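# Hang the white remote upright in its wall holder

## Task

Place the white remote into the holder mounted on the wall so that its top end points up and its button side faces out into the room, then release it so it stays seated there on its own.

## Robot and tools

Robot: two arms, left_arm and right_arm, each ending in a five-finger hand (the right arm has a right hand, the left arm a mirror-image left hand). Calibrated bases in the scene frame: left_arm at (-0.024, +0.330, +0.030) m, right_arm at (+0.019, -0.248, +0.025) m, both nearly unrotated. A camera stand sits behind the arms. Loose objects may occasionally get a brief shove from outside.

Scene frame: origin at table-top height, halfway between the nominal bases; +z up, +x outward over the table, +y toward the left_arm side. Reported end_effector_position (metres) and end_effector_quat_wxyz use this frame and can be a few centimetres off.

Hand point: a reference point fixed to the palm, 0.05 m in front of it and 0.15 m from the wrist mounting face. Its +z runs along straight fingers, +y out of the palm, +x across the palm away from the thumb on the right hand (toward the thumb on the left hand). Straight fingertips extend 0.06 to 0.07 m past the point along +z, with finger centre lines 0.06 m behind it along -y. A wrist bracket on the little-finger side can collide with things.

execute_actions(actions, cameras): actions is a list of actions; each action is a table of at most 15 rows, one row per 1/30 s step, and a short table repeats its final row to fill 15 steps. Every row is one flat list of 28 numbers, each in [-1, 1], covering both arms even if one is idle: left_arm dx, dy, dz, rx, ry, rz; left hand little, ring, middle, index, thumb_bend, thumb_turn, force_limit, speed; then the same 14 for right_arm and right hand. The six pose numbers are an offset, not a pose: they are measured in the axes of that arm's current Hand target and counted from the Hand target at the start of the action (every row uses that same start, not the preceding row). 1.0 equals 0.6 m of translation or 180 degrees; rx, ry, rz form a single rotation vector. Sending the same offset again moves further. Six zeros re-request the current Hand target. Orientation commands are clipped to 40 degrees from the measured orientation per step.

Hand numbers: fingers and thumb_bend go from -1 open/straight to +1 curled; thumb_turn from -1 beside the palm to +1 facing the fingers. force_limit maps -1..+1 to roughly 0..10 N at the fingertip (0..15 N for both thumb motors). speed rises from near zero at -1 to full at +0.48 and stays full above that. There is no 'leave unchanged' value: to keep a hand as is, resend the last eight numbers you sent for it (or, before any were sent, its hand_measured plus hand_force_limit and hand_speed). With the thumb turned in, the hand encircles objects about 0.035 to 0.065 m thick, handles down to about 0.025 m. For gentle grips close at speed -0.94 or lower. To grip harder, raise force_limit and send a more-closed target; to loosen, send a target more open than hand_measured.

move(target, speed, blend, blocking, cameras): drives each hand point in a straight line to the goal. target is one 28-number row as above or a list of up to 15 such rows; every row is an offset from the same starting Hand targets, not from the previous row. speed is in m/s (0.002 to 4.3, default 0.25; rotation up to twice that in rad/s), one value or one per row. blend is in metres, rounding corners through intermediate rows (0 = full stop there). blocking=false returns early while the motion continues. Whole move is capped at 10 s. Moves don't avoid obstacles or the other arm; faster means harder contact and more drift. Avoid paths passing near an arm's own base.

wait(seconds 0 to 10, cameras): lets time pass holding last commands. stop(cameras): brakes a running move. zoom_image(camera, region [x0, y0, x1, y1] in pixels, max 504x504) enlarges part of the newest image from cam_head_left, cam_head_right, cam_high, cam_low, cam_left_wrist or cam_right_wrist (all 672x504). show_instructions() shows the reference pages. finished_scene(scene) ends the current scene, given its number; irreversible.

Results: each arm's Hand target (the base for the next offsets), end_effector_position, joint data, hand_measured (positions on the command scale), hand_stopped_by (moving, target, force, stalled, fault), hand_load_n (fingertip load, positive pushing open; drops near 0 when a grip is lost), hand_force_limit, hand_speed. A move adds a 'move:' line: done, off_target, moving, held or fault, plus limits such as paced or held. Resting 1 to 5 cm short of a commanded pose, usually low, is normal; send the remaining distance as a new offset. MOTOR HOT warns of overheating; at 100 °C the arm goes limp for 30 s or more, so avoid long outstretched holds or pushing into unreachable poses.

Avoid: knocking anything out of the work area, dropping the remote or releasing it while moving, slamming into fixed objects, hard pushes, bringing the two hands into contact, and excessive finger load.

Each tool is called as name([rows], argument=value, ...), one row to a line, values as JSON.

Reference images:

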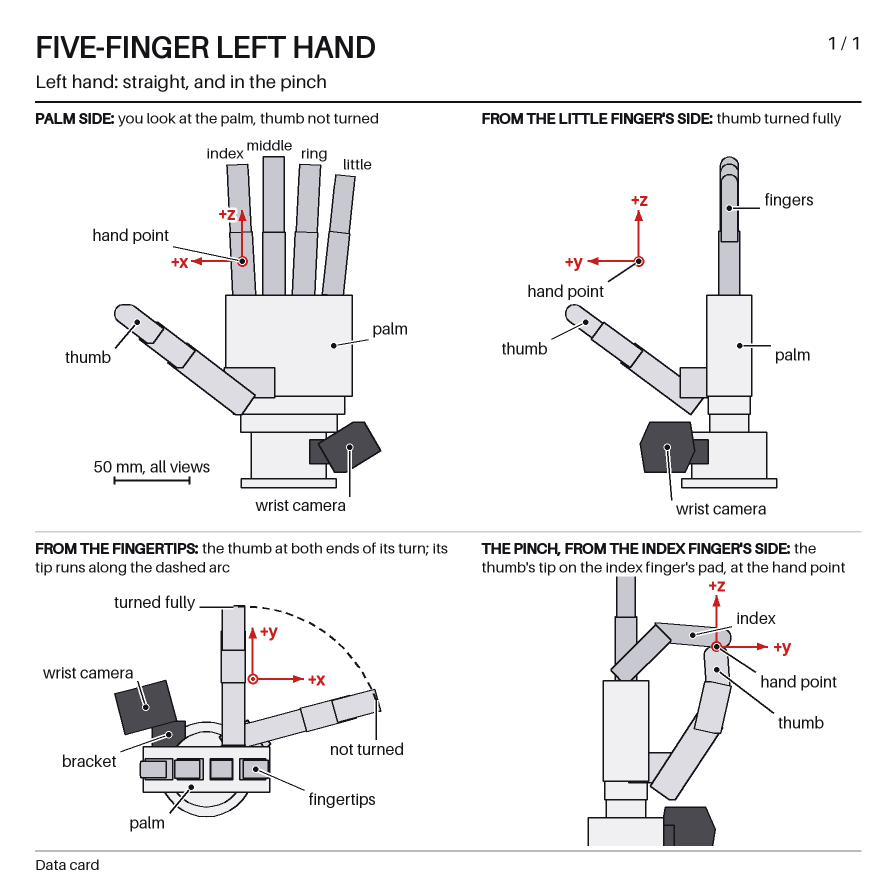

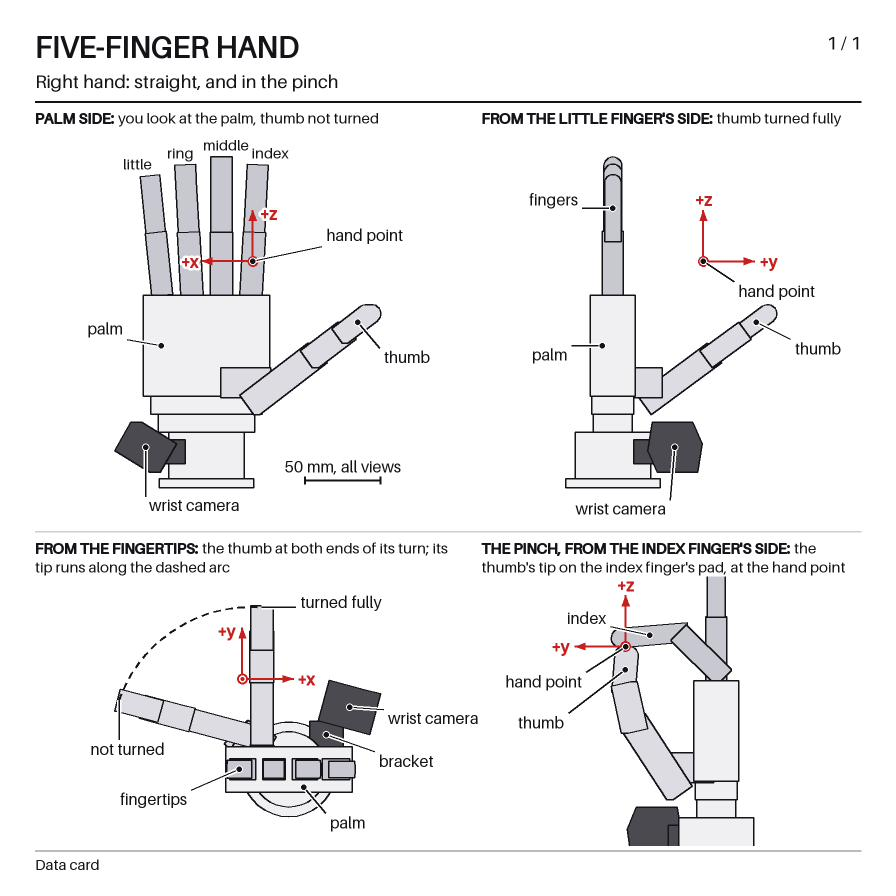

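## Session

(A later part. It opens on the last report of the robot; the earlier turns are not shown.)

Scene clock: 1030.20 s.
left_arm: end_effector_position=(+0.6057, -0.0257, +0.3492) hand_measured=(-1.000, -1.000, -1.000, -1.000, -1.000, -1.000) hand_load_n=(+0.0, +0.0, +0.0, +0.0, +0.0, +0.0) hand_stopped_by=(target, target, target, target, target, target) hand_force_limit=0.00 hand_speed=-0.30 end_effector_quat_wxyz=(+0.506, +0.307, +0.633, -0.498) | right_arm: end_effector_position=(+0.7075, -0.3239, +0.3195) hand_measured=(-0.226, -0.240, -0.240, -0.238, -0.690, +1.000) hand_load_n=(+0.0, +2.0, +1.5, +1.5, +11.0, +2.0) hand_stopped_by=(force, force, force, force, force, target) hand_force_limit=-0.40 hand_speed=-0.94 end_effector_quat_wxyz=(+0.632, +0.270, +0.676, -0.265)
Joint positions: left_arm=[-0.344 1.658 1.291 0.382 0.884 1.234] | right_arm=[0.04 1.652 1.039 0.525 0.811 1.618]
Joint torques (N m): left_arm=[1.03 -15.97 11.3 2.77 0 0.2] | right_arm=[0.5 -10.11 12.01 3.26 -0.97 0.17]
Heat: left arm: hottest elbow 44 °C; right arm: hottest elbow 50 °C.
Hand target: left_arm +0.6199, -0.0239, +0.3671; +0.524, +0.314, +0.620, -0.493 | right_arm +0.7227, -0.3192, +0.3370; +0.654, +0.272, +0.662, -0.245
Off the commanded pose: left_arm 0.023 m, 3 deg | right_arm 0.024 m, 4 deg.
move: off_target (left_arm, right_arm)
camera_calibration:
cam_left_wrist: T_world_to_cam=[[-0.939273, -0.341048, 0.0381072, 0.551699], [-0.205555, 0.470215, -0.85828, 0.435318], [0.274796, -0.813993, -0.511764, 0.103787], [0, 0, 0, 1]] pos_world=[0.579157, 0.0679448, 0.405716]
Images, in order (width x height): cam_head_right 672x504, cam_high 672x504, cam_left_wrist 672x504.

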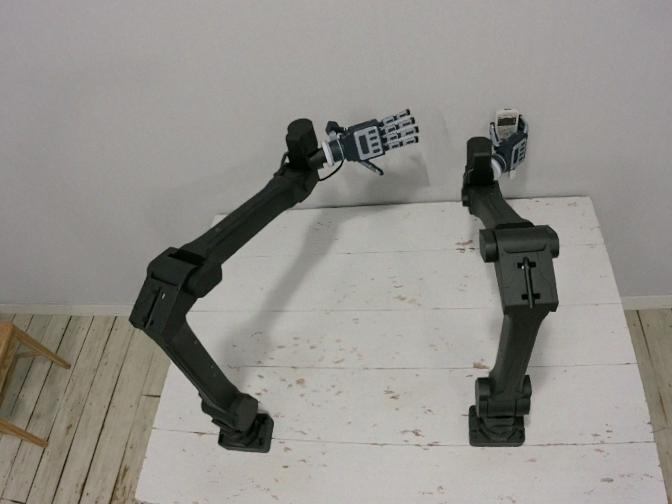

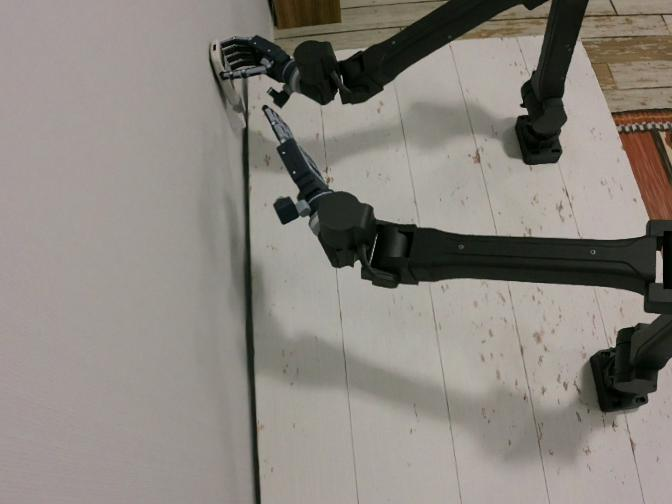

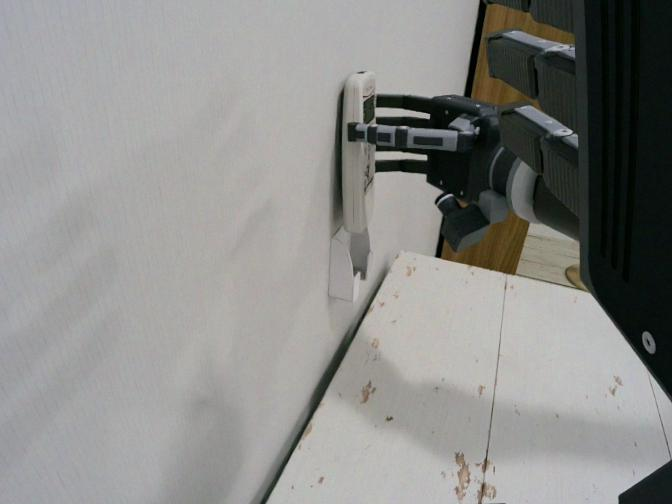

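move(target=[0,0,0,0,0,0,-1,-1,-1,-1,-1,-1,0,-0.3,0.0248,-0.0033,0.0028,0,0,0,0.0,0.14,0.14,0.1,-0.1,1,-0.4,-0.94], speed=0.05, cameras=["cam_left_wrist","cam_high"])

zoom_image(camera="cam_left_wrist", region=[310, 180, 400, 310])

zoom_image(camera="cam_high", region=[205, 30, 265, 130])

Scene clock: 1041.67 s.
left_arm: end_effector_position=(+0.6057, -0.0257, +0.3492) hand_measured=(-1.000, -1.000, -1.000, -1.000, -1.000, -1.000) hand_load_n=(+0.0, +0.0, +0.0, +0.0, +0.0, +0.0) hand_stopped_by=(target, target, target, target, target, target) hand_force_limit=0.00 hand_speed=-0.30 end_effector_quat_wxyz=(+0.506, +0.307, +0.633, -0.498) | right_arm: end_effector_position=(+0.7068, -0.3239, +0.3180) hand_measured=(-0.226, -0.240, -0.240, -0.238, -0.690, +1.000) hand_load_n=(+0.0, +2.0, +1.5, +1.0, +11.0, +2.0) hand_stopped_by=(force, force, force, force, force, target) hand_force_limit=-0.40 hand_speed=-0.94 end_effector_quat_wxyz=(+0.642, +0.274, +0.667, -0.260)
Joint positions: left_arm=[-0.344 1.658 1.291 0.382 0.884 1.234] | right_arm=[0.04 1.665 1.029 0.578 0.811 1.618]
Joint torques (N m): left_arm=[0.67 -16.32 11.36 2.74 -0.01 0.21] | right_arm=[0.32 -9.41 11.55 2.55 -1.14 0.16]
Heat: left arm: hottest elbow 44 °C; right arm: hottest elbow 50 °C.
Hand target: left_arm +0.6199, -0.0239, +0.3671; +0.524, +0.314, +0.620, -0.493 | right_arm +0.7226, -0.3211, +0.3221; +0.654, +0.271, +0.662, -0.245
Off the commanded pose: left_arm 0.023 m, 3 deg | right_arm 0.017 m, 2 deg.
move: off_target (left_arm, right_arm)
camera_calibration:
cam_left_wrist: T_world_to_cam=[[-0.939273, -0.341048, 0.0381072, 0.551699], [-0.205555, 0.470215, -0.85828, 0.435318], [0.274796, -0.813993, -0.511764, 0.103787], [0, 0, 0, 1]] pos_world=[0.579157, 0.0679448, 0.405716]
Images, in order (width x height): cam_high 672x504, cam_left_wrist 672x504.

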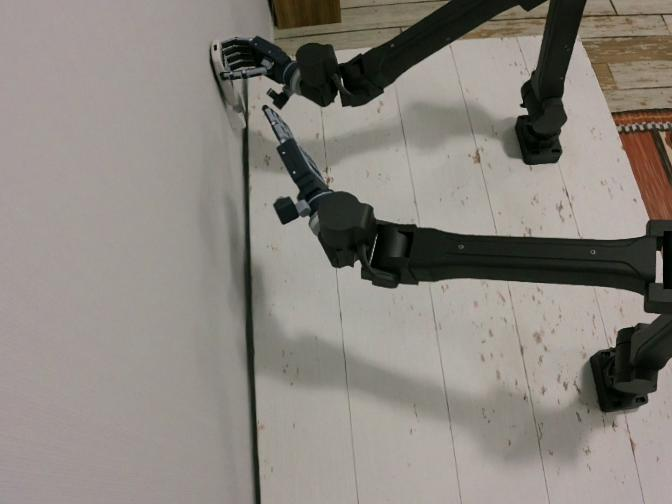

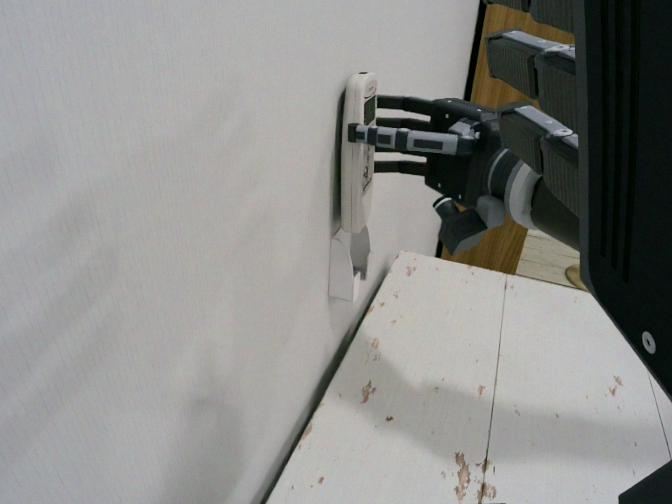

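Scaled by 3.877 from the camera's 672x504 image, which has a finer 960x720 frame.

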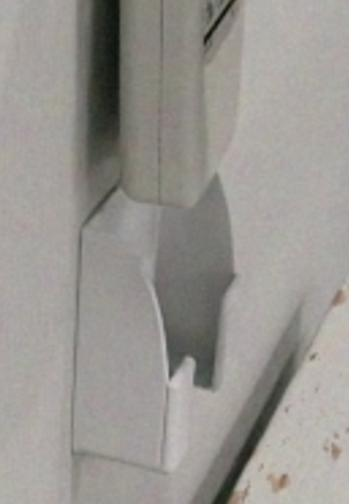

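Scaled by 5.040 from the camera's 672x504 image, which has a finer 960x720 frame.

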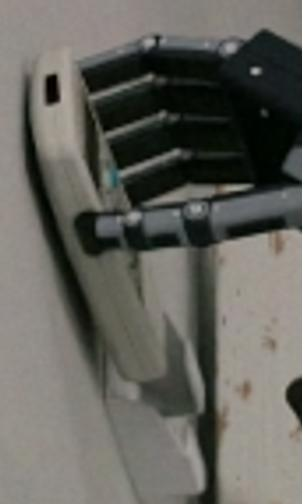

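zoom_image(camera="cam_high", region=[215, 85, 255, 125])

zoom_image(camera="cam_left_wrist", region=[325, 220, 375, 270])

Scaled by 12.600 from the camera's 672x504 image, which has a finer 960x720 frame.

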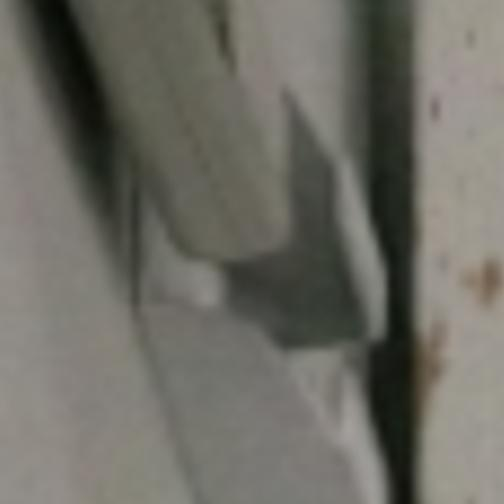

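Scaled by 10.080 from the camera's 672x504 image, which has a finer 960x720 frame.

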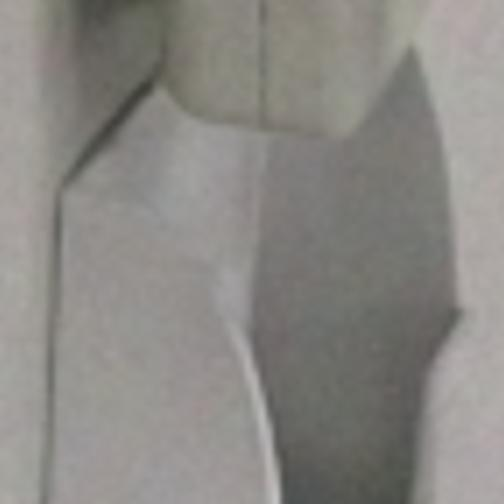

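move(target=[0,0,0,0,0,0,-1,-1,-1,-1,-1,-1,0,-0.3,0,0.0042,0.0143,0,0,0,0.0,0.14,0.14,0.1,-0.1,1,-0.4,-0.94], speed=0.05, cameras=["cam_left_wrist","cam_high"])

zoom_image(camera="cam_left_wrist", region=[325, 220, 375, 270])

zoom_image(camera="cam_high", region=[215, 85, 255, 125])

zoom_image(camera="cam_high", region=[205, 35, 245, 75])

Scene clock: 1077.13 s.
left_arm: end_effector_position=(+0.6057, -0.0257, +0.3492) hand_measured=(-1.000, -1.000, -1.000, -1.000, -1.000, -1.000) hand_load_n=(+0.0, +0.0, +0.0, +0.0, +0.0, +0.0) hand_stopped_by=(target, target, target, target, target, target) hand_force_limit=0.00 hand_speed=-0.30 end_effector_quat_wxyz=(+0.506, +0.307, +0.633, -0.498) | right_arm: end_effector_position=(+0.7071, -0.3240, +0.3175) hand_measured=(-0.226, -0.240, -0.240, -0.238, -0.690, +1.000) hand_load_n=(+0.0, +1.5, +0.5, +0.5, +11.0, +2.0) hand_stopped_by=(force, force, force, force, force, target) hand_force_limit=-0.40 hand_speed=-0.94 end_effector_quat_wxyz=(+0.643, +0.276, +0.666, -0.259)
Joint positions: left_arm=[-0.344 1.658 1.291 0.382 0.884 1.234] | right_arm=[0.04 1.668 1.029 0.581 0.811 1.623]
Joint torques (N m): left_arm=[1.08 -16.15 11.28 2.77 -0.02 0.2] | right_arm=[-0.67 -8.06 13.23 2.29 -1.43 0.06]
Heat: left arm: hottest elbow 44 °C; right arm: hottest elbow 51 °C.
Hand target: left_arm +0.6199, -0.0239, +0.3671; +0.524, +0.314, +0.620, -0.493 | right_arm +0.7306, -0.3251, +0.3220; +0.654, +0.272, +0.662, -0.245
Off the commanded pose: left_arm 0.023 m, 3 deg | right_arm 0.024 m, 2 deg.
move: off_target (left_arm, right_arm)
camera_calibration:
cam_left_wrist: T_world_to_cam=[[-0.939273, -0.341048, 0.0381072, 0.551699], [-0.205555, 0.470215, -0.85828, 0.435318], [0.274796, -0.813993, -0.511764, 0.103787], [0, 0, 0, 1]] pos_world=[0.579157, 0.0679448, 0.405716]
Images, in order (width x height): cam_high 672x504, cam_left_wrist 672x504.

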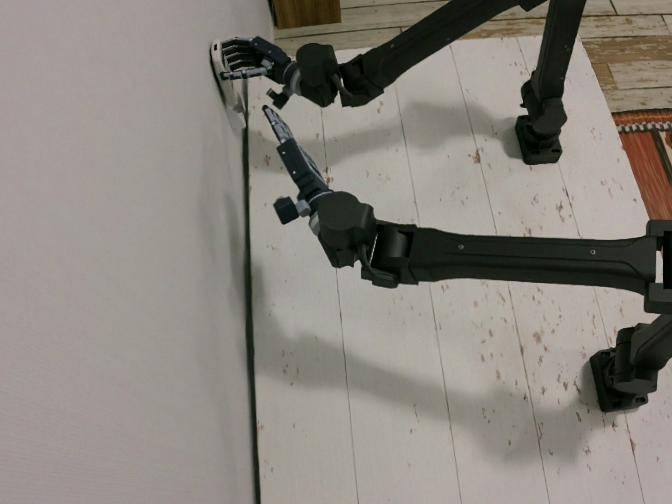

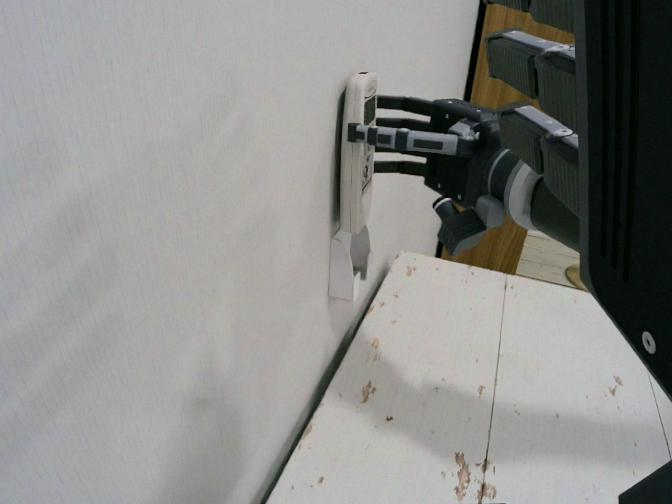

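Scaled by 10.080 from the camera's 672x504 image, which has a finer 960x720 frame.

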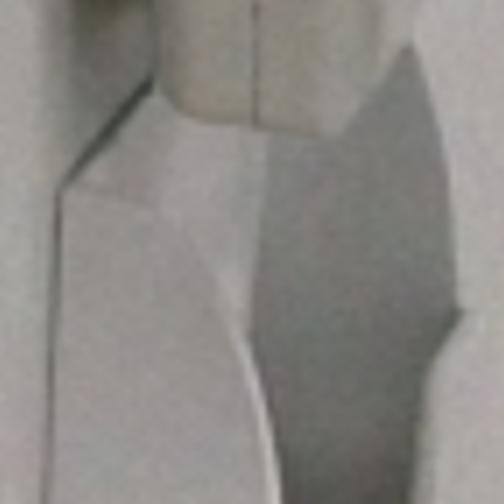

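Scaled by 12.600 from the camera's 672x504 image, which has a finer 960x720 frame.

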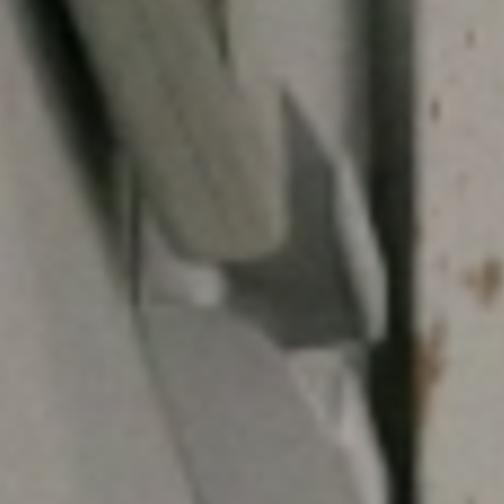

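Scaled by 12.600 from the camera's 672x504 image, which has a finer 960x720 frame.

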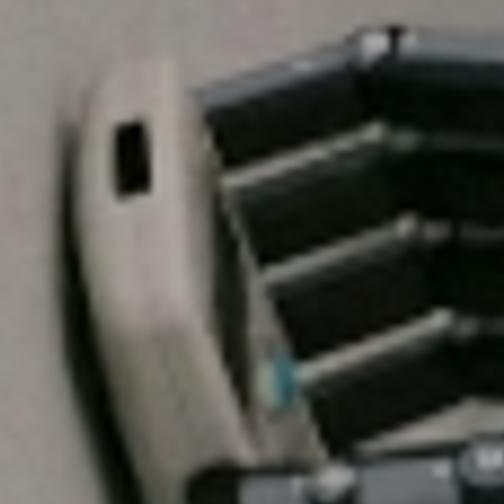

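zoom_image(camera="cam_left_wrist", region=[325, 65, 395, 135])

zoom_image(camera="cam_left_wrist", region=[325, 115, 375, 165])

zoom_image(camera="cam_left_wrist", region=[315, 160, 385, 230])

Scaled by 7.200 from the camera's 672x504 image, which has a finer 960x720 frame.

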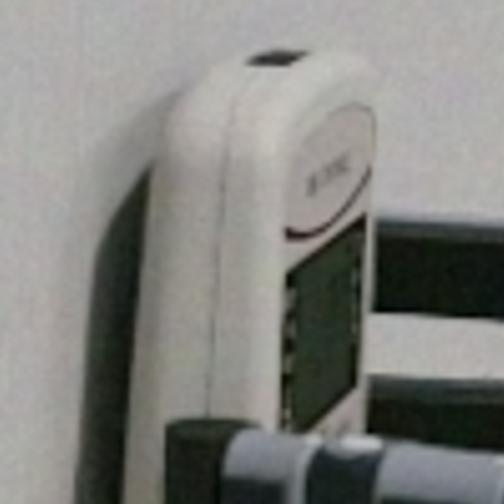

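Scaled by 10.080 from the camera's 672x504 image, which has a finer 960x720 frame.

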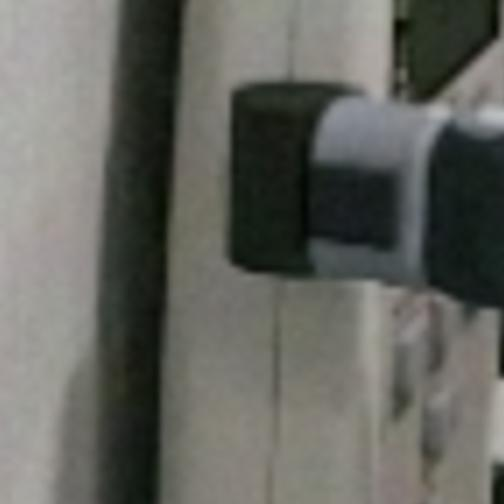

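Scaled by 7.200 from the camera's 672x504 image, which has a finer 960x720 frame.

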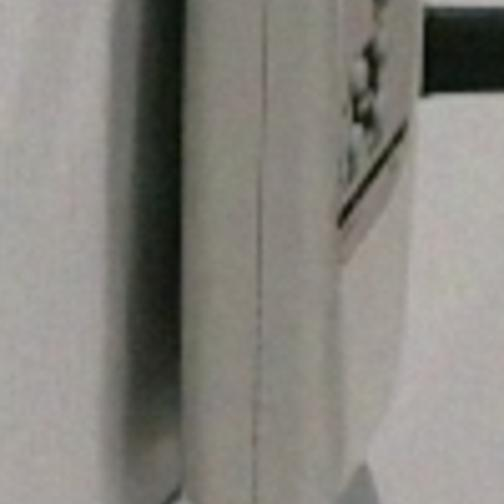

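wait(seconds=0.1, cameras=["cam_right_wrist","cam_low"])

Scene clock: 1102.27 s.
left_arm: end_effector_position=(+0.6057, -0.0257, +0.3492) hand_measured=(-1.000, -1.000, -1.000, -1.000, -1.000, -1.000) hand_load_n=(+0.0, +0.0, +0.0, +0.0, +0.5, +0.0) hand_stopped_by=(target, target, target, target, target, target) hand_force_limit=0.00 hand_speed=-0.30 end_effector_quat_wxyz=(+0.506, +0.307, +0.633, -0.498) | right_arm: end_effector_position=(+0.7071, -0.3240, +0.3175) hand_measured=(-0.226, -0.240, -0.240, -0.238, -0.690, +1.000) hand_load_n=(+0.0, +1.5, +1.0, +1.0, +11.0, +2.5) hand_stopped_by=(force, force, force, force, force, target) hand_force_limit=-0.40 hand_speed=-0.94 end_effector_quat_wxyz=(+0.643, +0.276, +0.666, -0.259)
Joint positions: left_arm=[-0.344 1.658 1.291 0.382 0.884 1.234] | right_arm=[0.04 1.668 1.029 0.581 0.811 1.623]
Joint torques (N m): left_arm=[0.97 -16.15 11.33 2.76 -0.02 0.19] | right_arm=[-0.5 -8.35 13.35 2.41 -1.4 0.12]
Heat: left arm: hottest elbow 44 °C; right arm: hottest elbow 53 °C.
Hand target: left_arm +0.6199, -0.0239, +0.3671; +0.524, +0.314, +0.620, -0.493 | right_arm +0.7306, -0.3251, +0.3220; +0.654, +0.272, +0.662, -0.245
Off the commanded pose: left_arm 0.023 m, 3 deg | right_arm 0.024 m, 2 deg.
wait: 0.10 s; at rest from the start
camera_calibration:
cam_right_wrist: T_world_to_cam=[[0.687087, 0.689992, -0.227646, -0.187541], [-0.209828, 0.488397, 0.847019, 0.0392142], [0.695618, -0.534209, 0.48035, -0.702684], [0, 0, 0, 1]] pos_world=[0.625884, -0.26513, 0.261626]
Images, in order (width x height): cam_low 672x504, cam_right_wrist 672x504.

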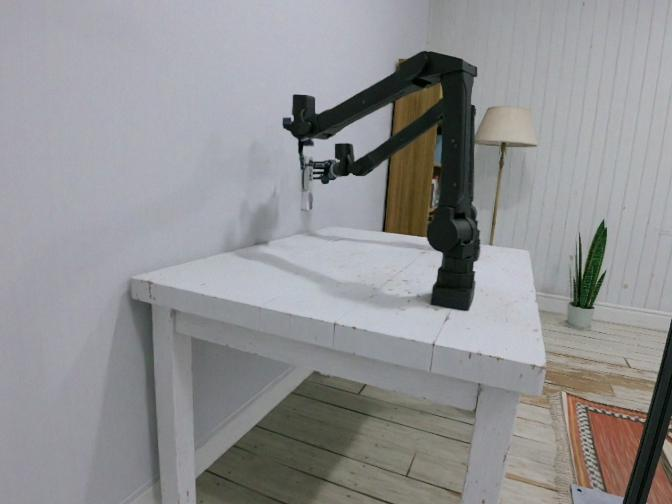

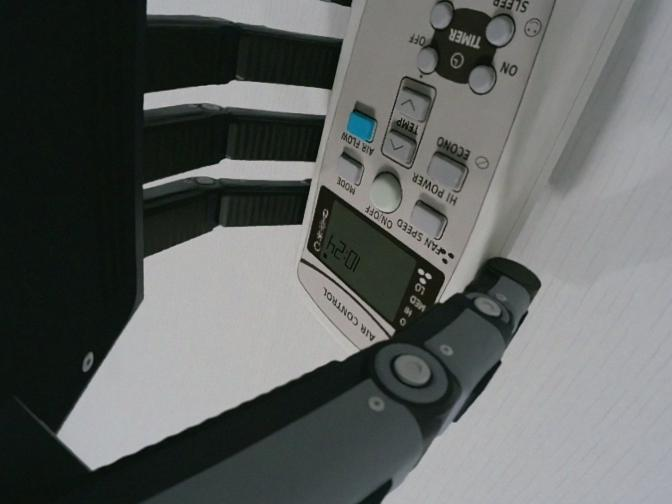

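zoom_image(camera="cam_low", region=[285, 130, 355, 220])

zoom_image(camera="cam_right_wrist", region=[140, 0, 640, 400])

Scaled by 5.600 from the camera's 672x504 image, which has a finer 960x720 frame.

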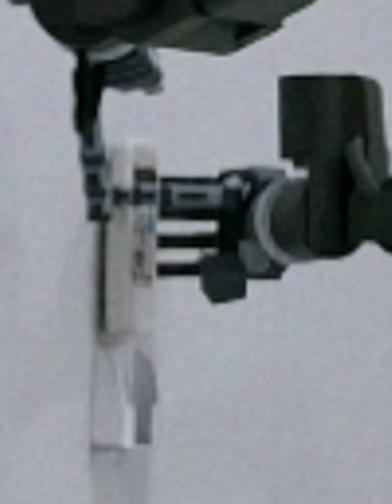

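Scaled by 1.008 from the camera's 672x504 image, which has a finer 960x720 frame.

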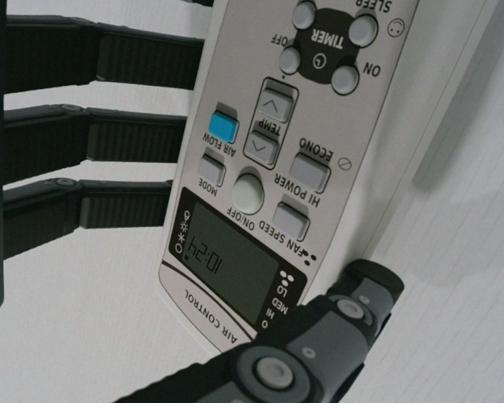

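move(target=[0,0,0,0,0,0,-1,-1,-1,-1,-1,-1,0,-0.3,0.0164,-0.0122,-0.0025,-0.0003,-0.0061,0.0057,0.0,0.14,0.14,0.1,-0.1,1,-0.4,-0.94], speed=0.05, cameras=["cam_left_wrist","cam_high","cam_low"])

zoom_image(camera="cam_left_wrist", region=[325, 220, 375, 270])

zoom_image(camera="cam_high", region=[215, 85, 255, 125])

zoom_image(camera="cam_low", region=[290, 145, 330, 215])

Scene clock: 1125.63 s.
left_arm: end_effector_position=(+0.6057, -0.0257, +0.3492) hand_measured=(-1.000, -1.000, -1.000, -1.000, -1.000, -1.000) hand_load_n=(+0.0, +0.0, +0.0, +0.0, +0.0, +0.0) hand_stopped_by=(target, target, target, target, target, target) hand_force_limit=0.00 hand_speed=-0.30 end_effector_quat_wxyz=(+0.506, +0.307, +0.633, -0.498) | right_arm: end_effector_position=(+0.7059, -0.3238, +0.3163) hand_measured=(-0.226, -0.240, -0.240, -0.238, -0.690, +1.000) hand_load_n=(+0.0, +2.0, +1.5, +1.0, +11.0, +2.0) hand_stopped_by=(force, force, force, force, force, target) hand_force_limit=-0.40 hand_speed=-0.94 end_effector_quat_wxyz=(+0.658, +0.282, +0.652, -0.251)
Joint positions: left_arm=[-0.344 1.658 1.291 0.382 0.884 1.234] | right_arm=[0.04 1.689 1.016 0.659 0.809 1.625]
Joint torques (N m): left_arm=[1.03 -16.26 11.3 2.77 -0.01 0.2] | right_arm=[-1.61 -9.35 11.67 2.17 -1.62 0.13]
Heat: left arm: hottest elbow 45 °C; right arm: hottest elbow 53 °C.
Hand target: left_arm +0.6199, -0.0239, +0.3671; +0.524, +0.314, +0.620, -0.493 | right_arm +0.7246, -0.3291, +0.3120; +0.663, +0.275, +0.653, -0.242
Off the commanded pose: left_arm 0.023 m, 3 deg | right_arm 0.020 m, 1 deg.
move: off_target (left_arm, right_arm)
camera_calibration:
cam_left_wrist: T_world_to_cam=[[-0.939273, -0.341048, 0.0381072, 0.551699], [-0.205555, 0.470215, -0.85828, 0.435318], [0.274796, -0.813993, -0.511764, 0.103787], [0, 0, 0, 1]] pos_world=[0.579157, 0.0679448, 0.405716]
Images, in order (width x height): cam_high 672x504, cam_low 672x504, cam_left_wrist 672x504.

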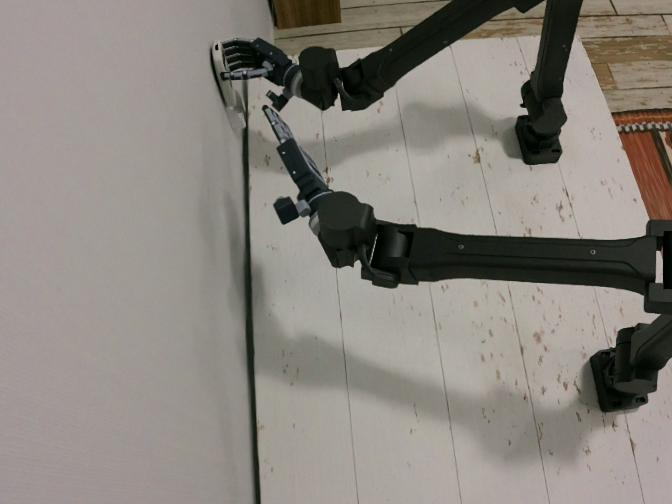

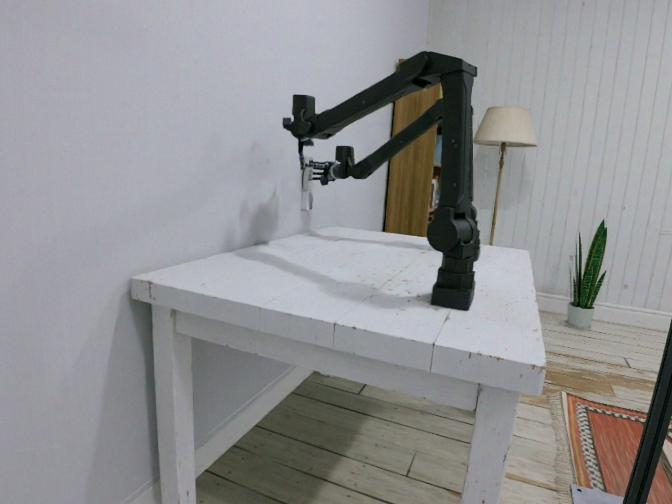

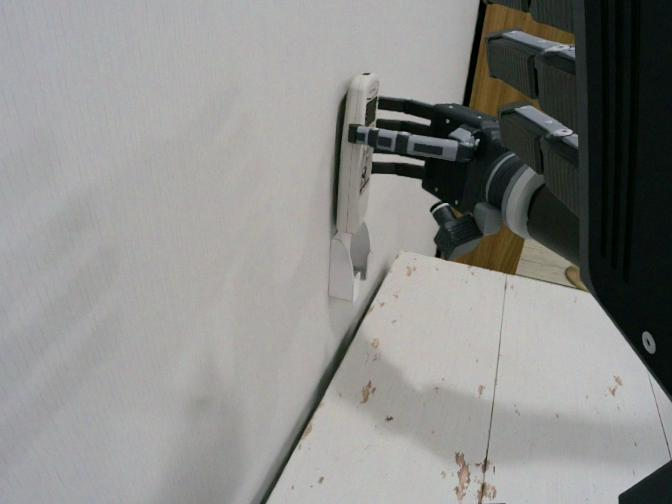

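Scaled by 10.080 from the camera's 672x504 image, which has a finer 960x720 frame.

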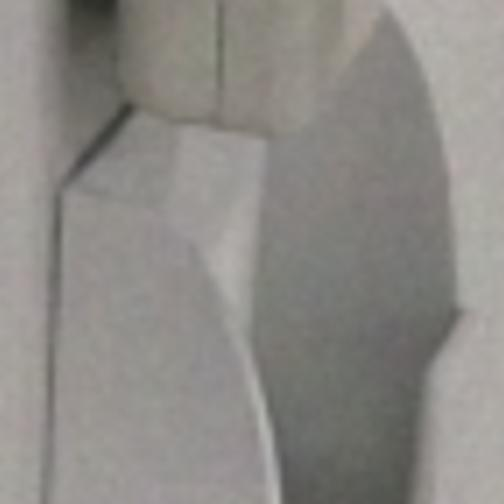

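Scaled by 12.600 from the camera's 672x504 image, which has a finer 960x720 frame.

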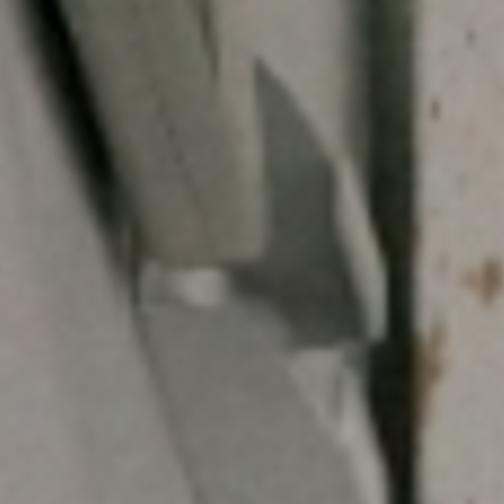

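Scaled by 7.200 from the camera's 672x504 image, which has a finer 960x720 frame.

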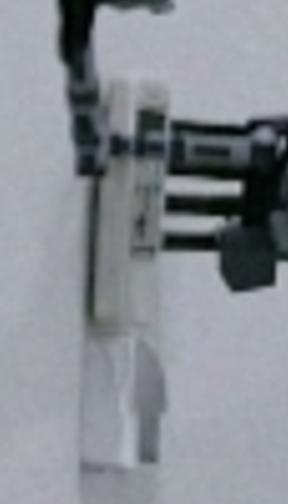

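move(target=[0,0,0,0,0,0,-1,-1,-1,-1,-1,-1,0,-0.3,-0.0008,-0.0146,0.0136,0,0,0,0.0,0.14,0.14,0.1,-0.1,1,-0.4,-0.94], speed=0.04)

Scene clock: 1143.07 s.
left_arm: end_effector_position=(+0.6057, -0.0257, +0.3492) hand_measured=(-1.000, -1.000, -1.000, -1.000, -1.000, -1.000) hand_load_n=(+0.0, +0.0, +0.0, +0.0, +0.0, +0.0) hand_stopped_by=(target, target, target, target, target, target) hand_force_limit=0.00 hand_speed=-0.30 end_effector_quat_wxyz=(+0.506, +0.307, +0.633, -0.498) | right_arm: end_effector_position=(+0.7054, -0.3248, +0.3158) hand_measured=(-0.226, -0.240, -0.240, -0.238, -0.690, +1.000) hand_load_n=(+0.0, +1.5, +0.0, +0.5, +12.0, +2.5) hand_stopped_by=(force, force, force, force, force, target) hand_force_limit=-0.40 hand_speed=-0.94 end_effector_quat_wxyz=(+0.662, +0.280, +0.652, -0.243)
Joint positions: left_arm=[-0.344 1.658 1.291 0.382 0.884 1.234] | right_arm=[0.033 1.689 1.009 0.671 0.787 1.632]
Joint torques (N m): left_arm=[1.03 -15.91 11.36 2.77 -0.02 0.19] | right_arm=[-3.02 -9.17 12.03 1.66 -1.67 0.03]
Heat: left arm: hottest elbow 45 °C; right arm: hottest elbow 52 °C.
Hand target: left_arm +0.6199, -0.0239, +0.3671; +0.524, +0.314, +0.620, -0.493 | right_arm +0.7246, -0.3411, +0.3120; +0.663, +0.275, +0.653, -0.242
Off the commanded pose: left_arm 0.023 m, 3 deg | right_arm 0.025 m, 1 deg.
move: off_target (left_arm, right_arm)

wait(seconds=0.1, cameras=["cam_left_wrist","cam_low","cam_high","cam_right_wrist","cam_head_right"])

zoom_image(camera="cam_left_wrist", region=[325, 65, 395, 135])

zoom_image(camera="cam_left_wrist", region=[315, 160, 385, 230])

zoom_image(camera="cam_left_wrist", region=[325, 220, 375, 270])

zoom_image(camera="cam_high", region=[215, 85, 255, 125])

zoom_image(camera="cam_high", region=[205, 35, 245, 75])

Scene clock: 1170.97 s.
left_arm: end_effector_position=(+0.6057, -0.0257, +0.3492) hand_measured=(-1.000, -1.000, -1.000, -1.000, -1.000, -1.000) hand_load_n=(+0.0, +0.0, +0.0, +0.0, +0.0, -0.5) hand_stopped_by=(target, target, target, target, target, target) hand_force_limit=0.00 hand_speed=-0.30 end_effector_quat_wxyz=(+0.506, +0.307, +0.633, -0.498) | right_arm: end_effector_position=(+0.7054, -0.3248, +0.3158) hand_measured=(-0.226, -0.240, -0.240, -0.238, -0.690, +1.000) hand_load_n=(+0.0, +1.0, +0.0, +0.0, +12.0, +2.5) hand_stopped_by=(force, force, force, force, force, target) hand_force_limit=-0.40 hand_speed=-0.94 end_effector_quat_wxyz=(+0.662, +0.280, +0.652, -0.243)
Joint positions: left_arm=[-0.344 1.658 1.291 0.382 0.884 1.234] | right_arm=[0.033 1.689 1.009 0.671 0.787 1.632]
Joint torques (N m): left_arm=[0.91 -15.97 11.34 2.78 -0.01 0.2] | right_arm=[-2.9 -8.94 12.04 1.76 -1.69 0.02]
Heat: left arm: hottest elbow 45 °C; right arm: hottest elbow 49 °C.
Hand target: left_arm +0.6199, -0.0239, +0.3671; +0.524, +0.314, +0.620, -0.493 | right_arm +0.7246, -0.3411, +0.3120; +0.663, +0.275, +0.653, -0.242
Off the commanded pose: left_arm 0.023 m, 3 deg | right_arm 0.025 m, 1 deg.
wait: 0.10 s; at rest from the start
camera_calibration:
cam_left_wrist: T_world_to_cam=[[-0.939273, -0.341048, 0.0381072, 0.551699], [-0.205555, 0.470215, -0.85828, 0.435318], [0.274796, -0.813993, -0.511764, 0.103787], [0, 0, 0, 1]] pos_world=[0.579157, 0.0679448, 0.405716]
cam_right_wrist: T_world_to_cam=[[0.687109, 0.702877, -0.183971, -0.195927], [-0.263948, 0.477393, 0.838109, 0.0782378], [0.676914, -0.527313, 0.513544, -0.696202], [0, 0, 0, 1]] pos_world=[0.626542, -0.266754, 0.255914]
Images, in order (width x height): cam_head_right 672x504, cam_high 672x504, cam_low 672x504, cam_left_wrist 672x504, cam_right_wrist 672x504.

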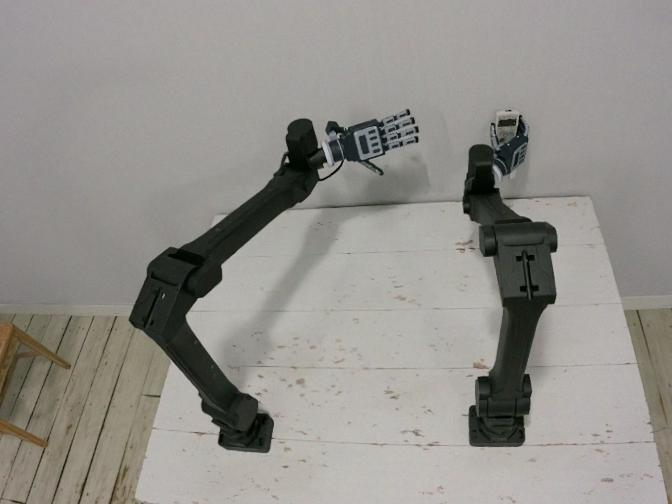

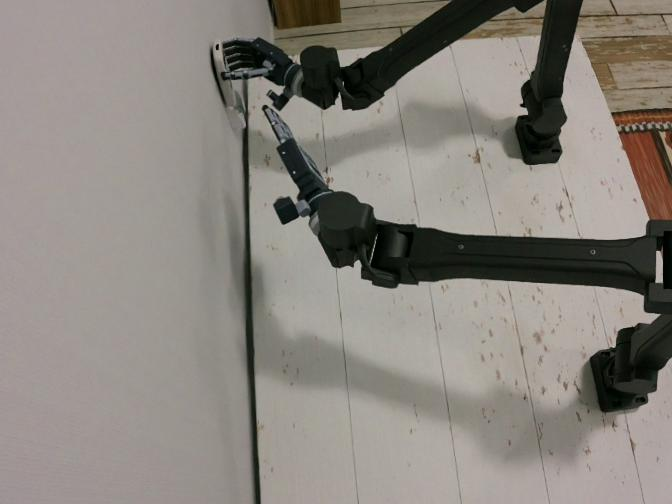

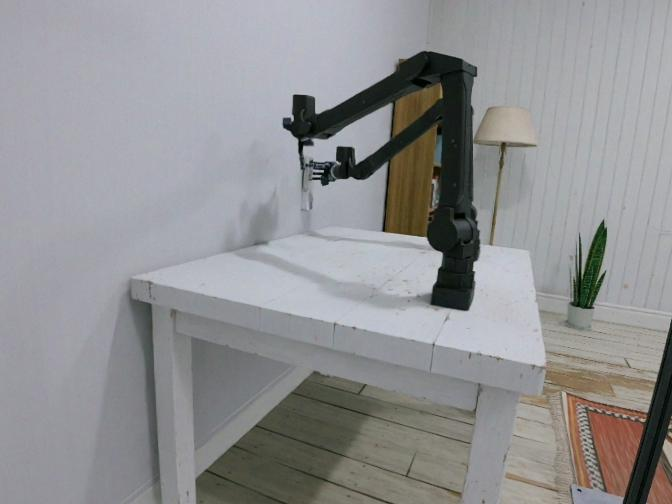

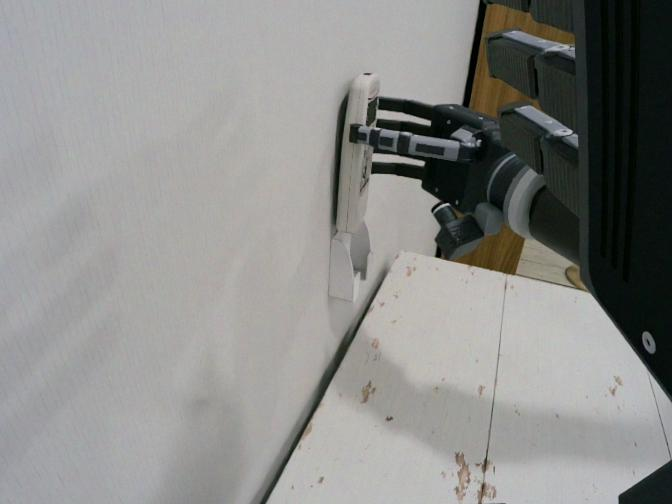

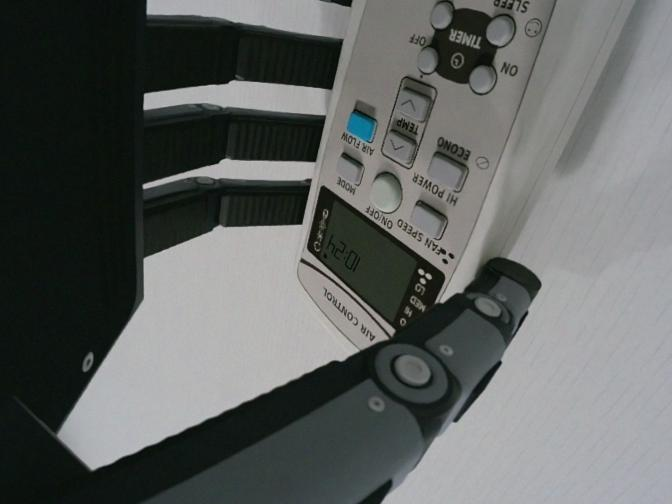

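Scaled by 7.200 from the camera's 672x504 image, which has a finer 960x720 frame.

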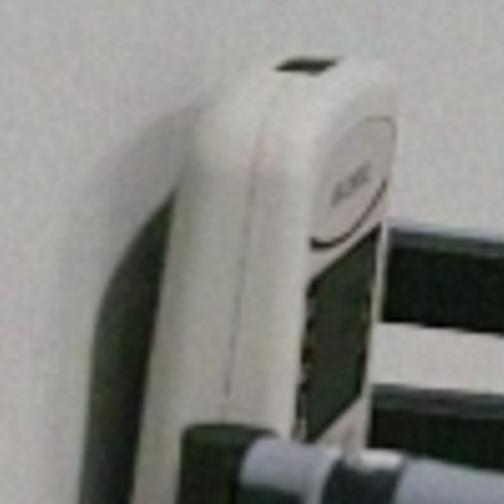

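Scaled by 7.200 from the camera's 672x504 image, which has a finer 960x720 frame.

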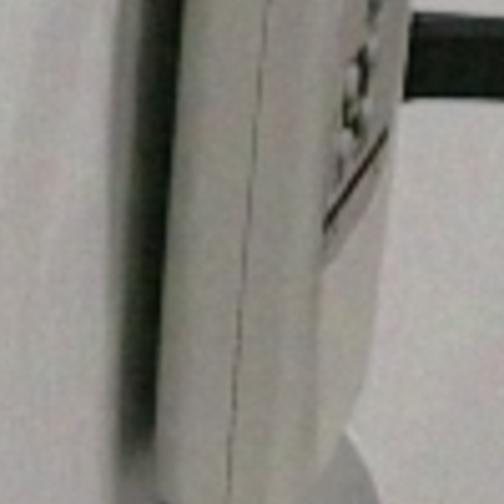

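Scaled by 10.080 from the camera's 672x504 image, which has a finer 960x720 frame.

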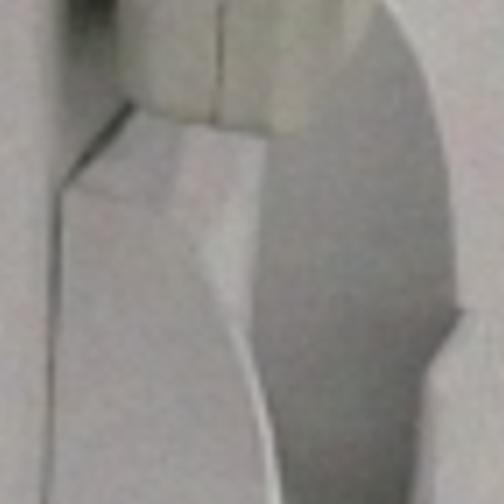

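Scaled by 12.600 from the camera's 672x504 image, which has a finer 960x720 frame.

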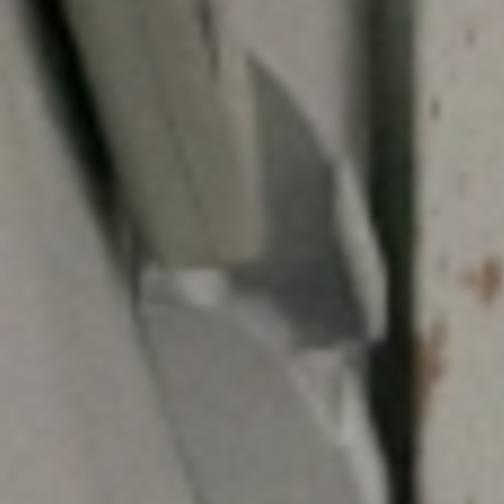

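Scaled by 12.600 from the camera's 672x504 image, which has a finer 960x720 frame.

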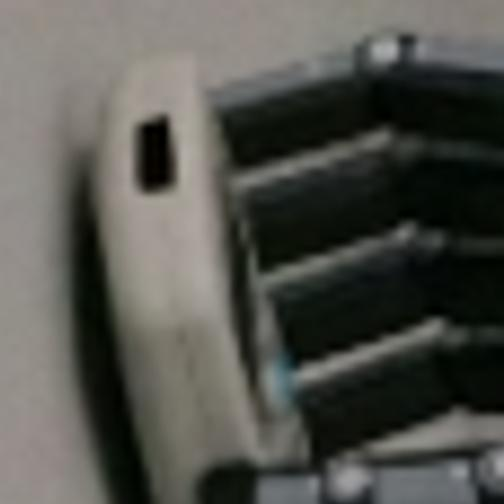

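move(target=[0,0,0,0,0,0,-1,-1,-1,-1,-1,-1,0,-0.3,-0.0005,-0.0113,-0.0122,0.0005,0.0089,-0.0083,0.0,0.14,0.14,0.1,-0.1,1,-0.4,-0.94], speed=0.04)

Scene clock: 1187.13 s.
left_arm: end_effector_position=(+0.6057, -0.0257, +0.3492) hand_measured=(-1.000, -1.000, -1.000, -1.000, -1.000, -1.000) hand_load_n=(+0.0, +0.0, +0.0, +0.0, +0.0, +0.0) hand_stopped_by=(target, target, target, target, target, target) hand_force_limit=0.00 hand_speed=-0.30 end_effector_quat_wxyz=(+0.506, +0.307, +0.633, -0.498) | right_arm: end_effector_position=(+0.7047, -0.3252, +0.3158) hand_measured=(-0.226, -0.240, -0.240, -0.238, -0.690, +1.000) hand_load_n=(+0.0, +2.0, +1.5, +1.0, +10.5, +2.5) hand_stopped_by=(force, force, force, force, force, target) hand_force_limit=-0.40 hand_speed=-0.94 end_effector_quat_wxyz=(+0.656, +0.273, +0.661, -0.241)
Joint positions: left_arm=[-0.344 1.658 1.291 0.382 0.884 1.234] | right_arm=[0.027 1.673 1.006 0.636 0.766 1.633]
Joint torques (N m): left_arm=[0.79 -16.21 11.3 2.76 -0.02 0.2] | right_arm=[-2.61 -10.58 10.58 0.88 -0.93 0.02]
Heat: left arm: hottest elbow 45 °C; right arm: hottest elbow 48 °C.
Hand target: left_arm +0.6199, -0.0239, +0.3671; +0.524, +0.314, +0.620, -0.493 | right_arm +0.7147, -0.3411, +0.3120; +0.650, +0.270, +0.666, -0.247
Off the commanded pose: left_arm 0.023 m, 3 deg | right_arm 0.019 m, 1 deg.
move: off_target (left_arm, right_arm)


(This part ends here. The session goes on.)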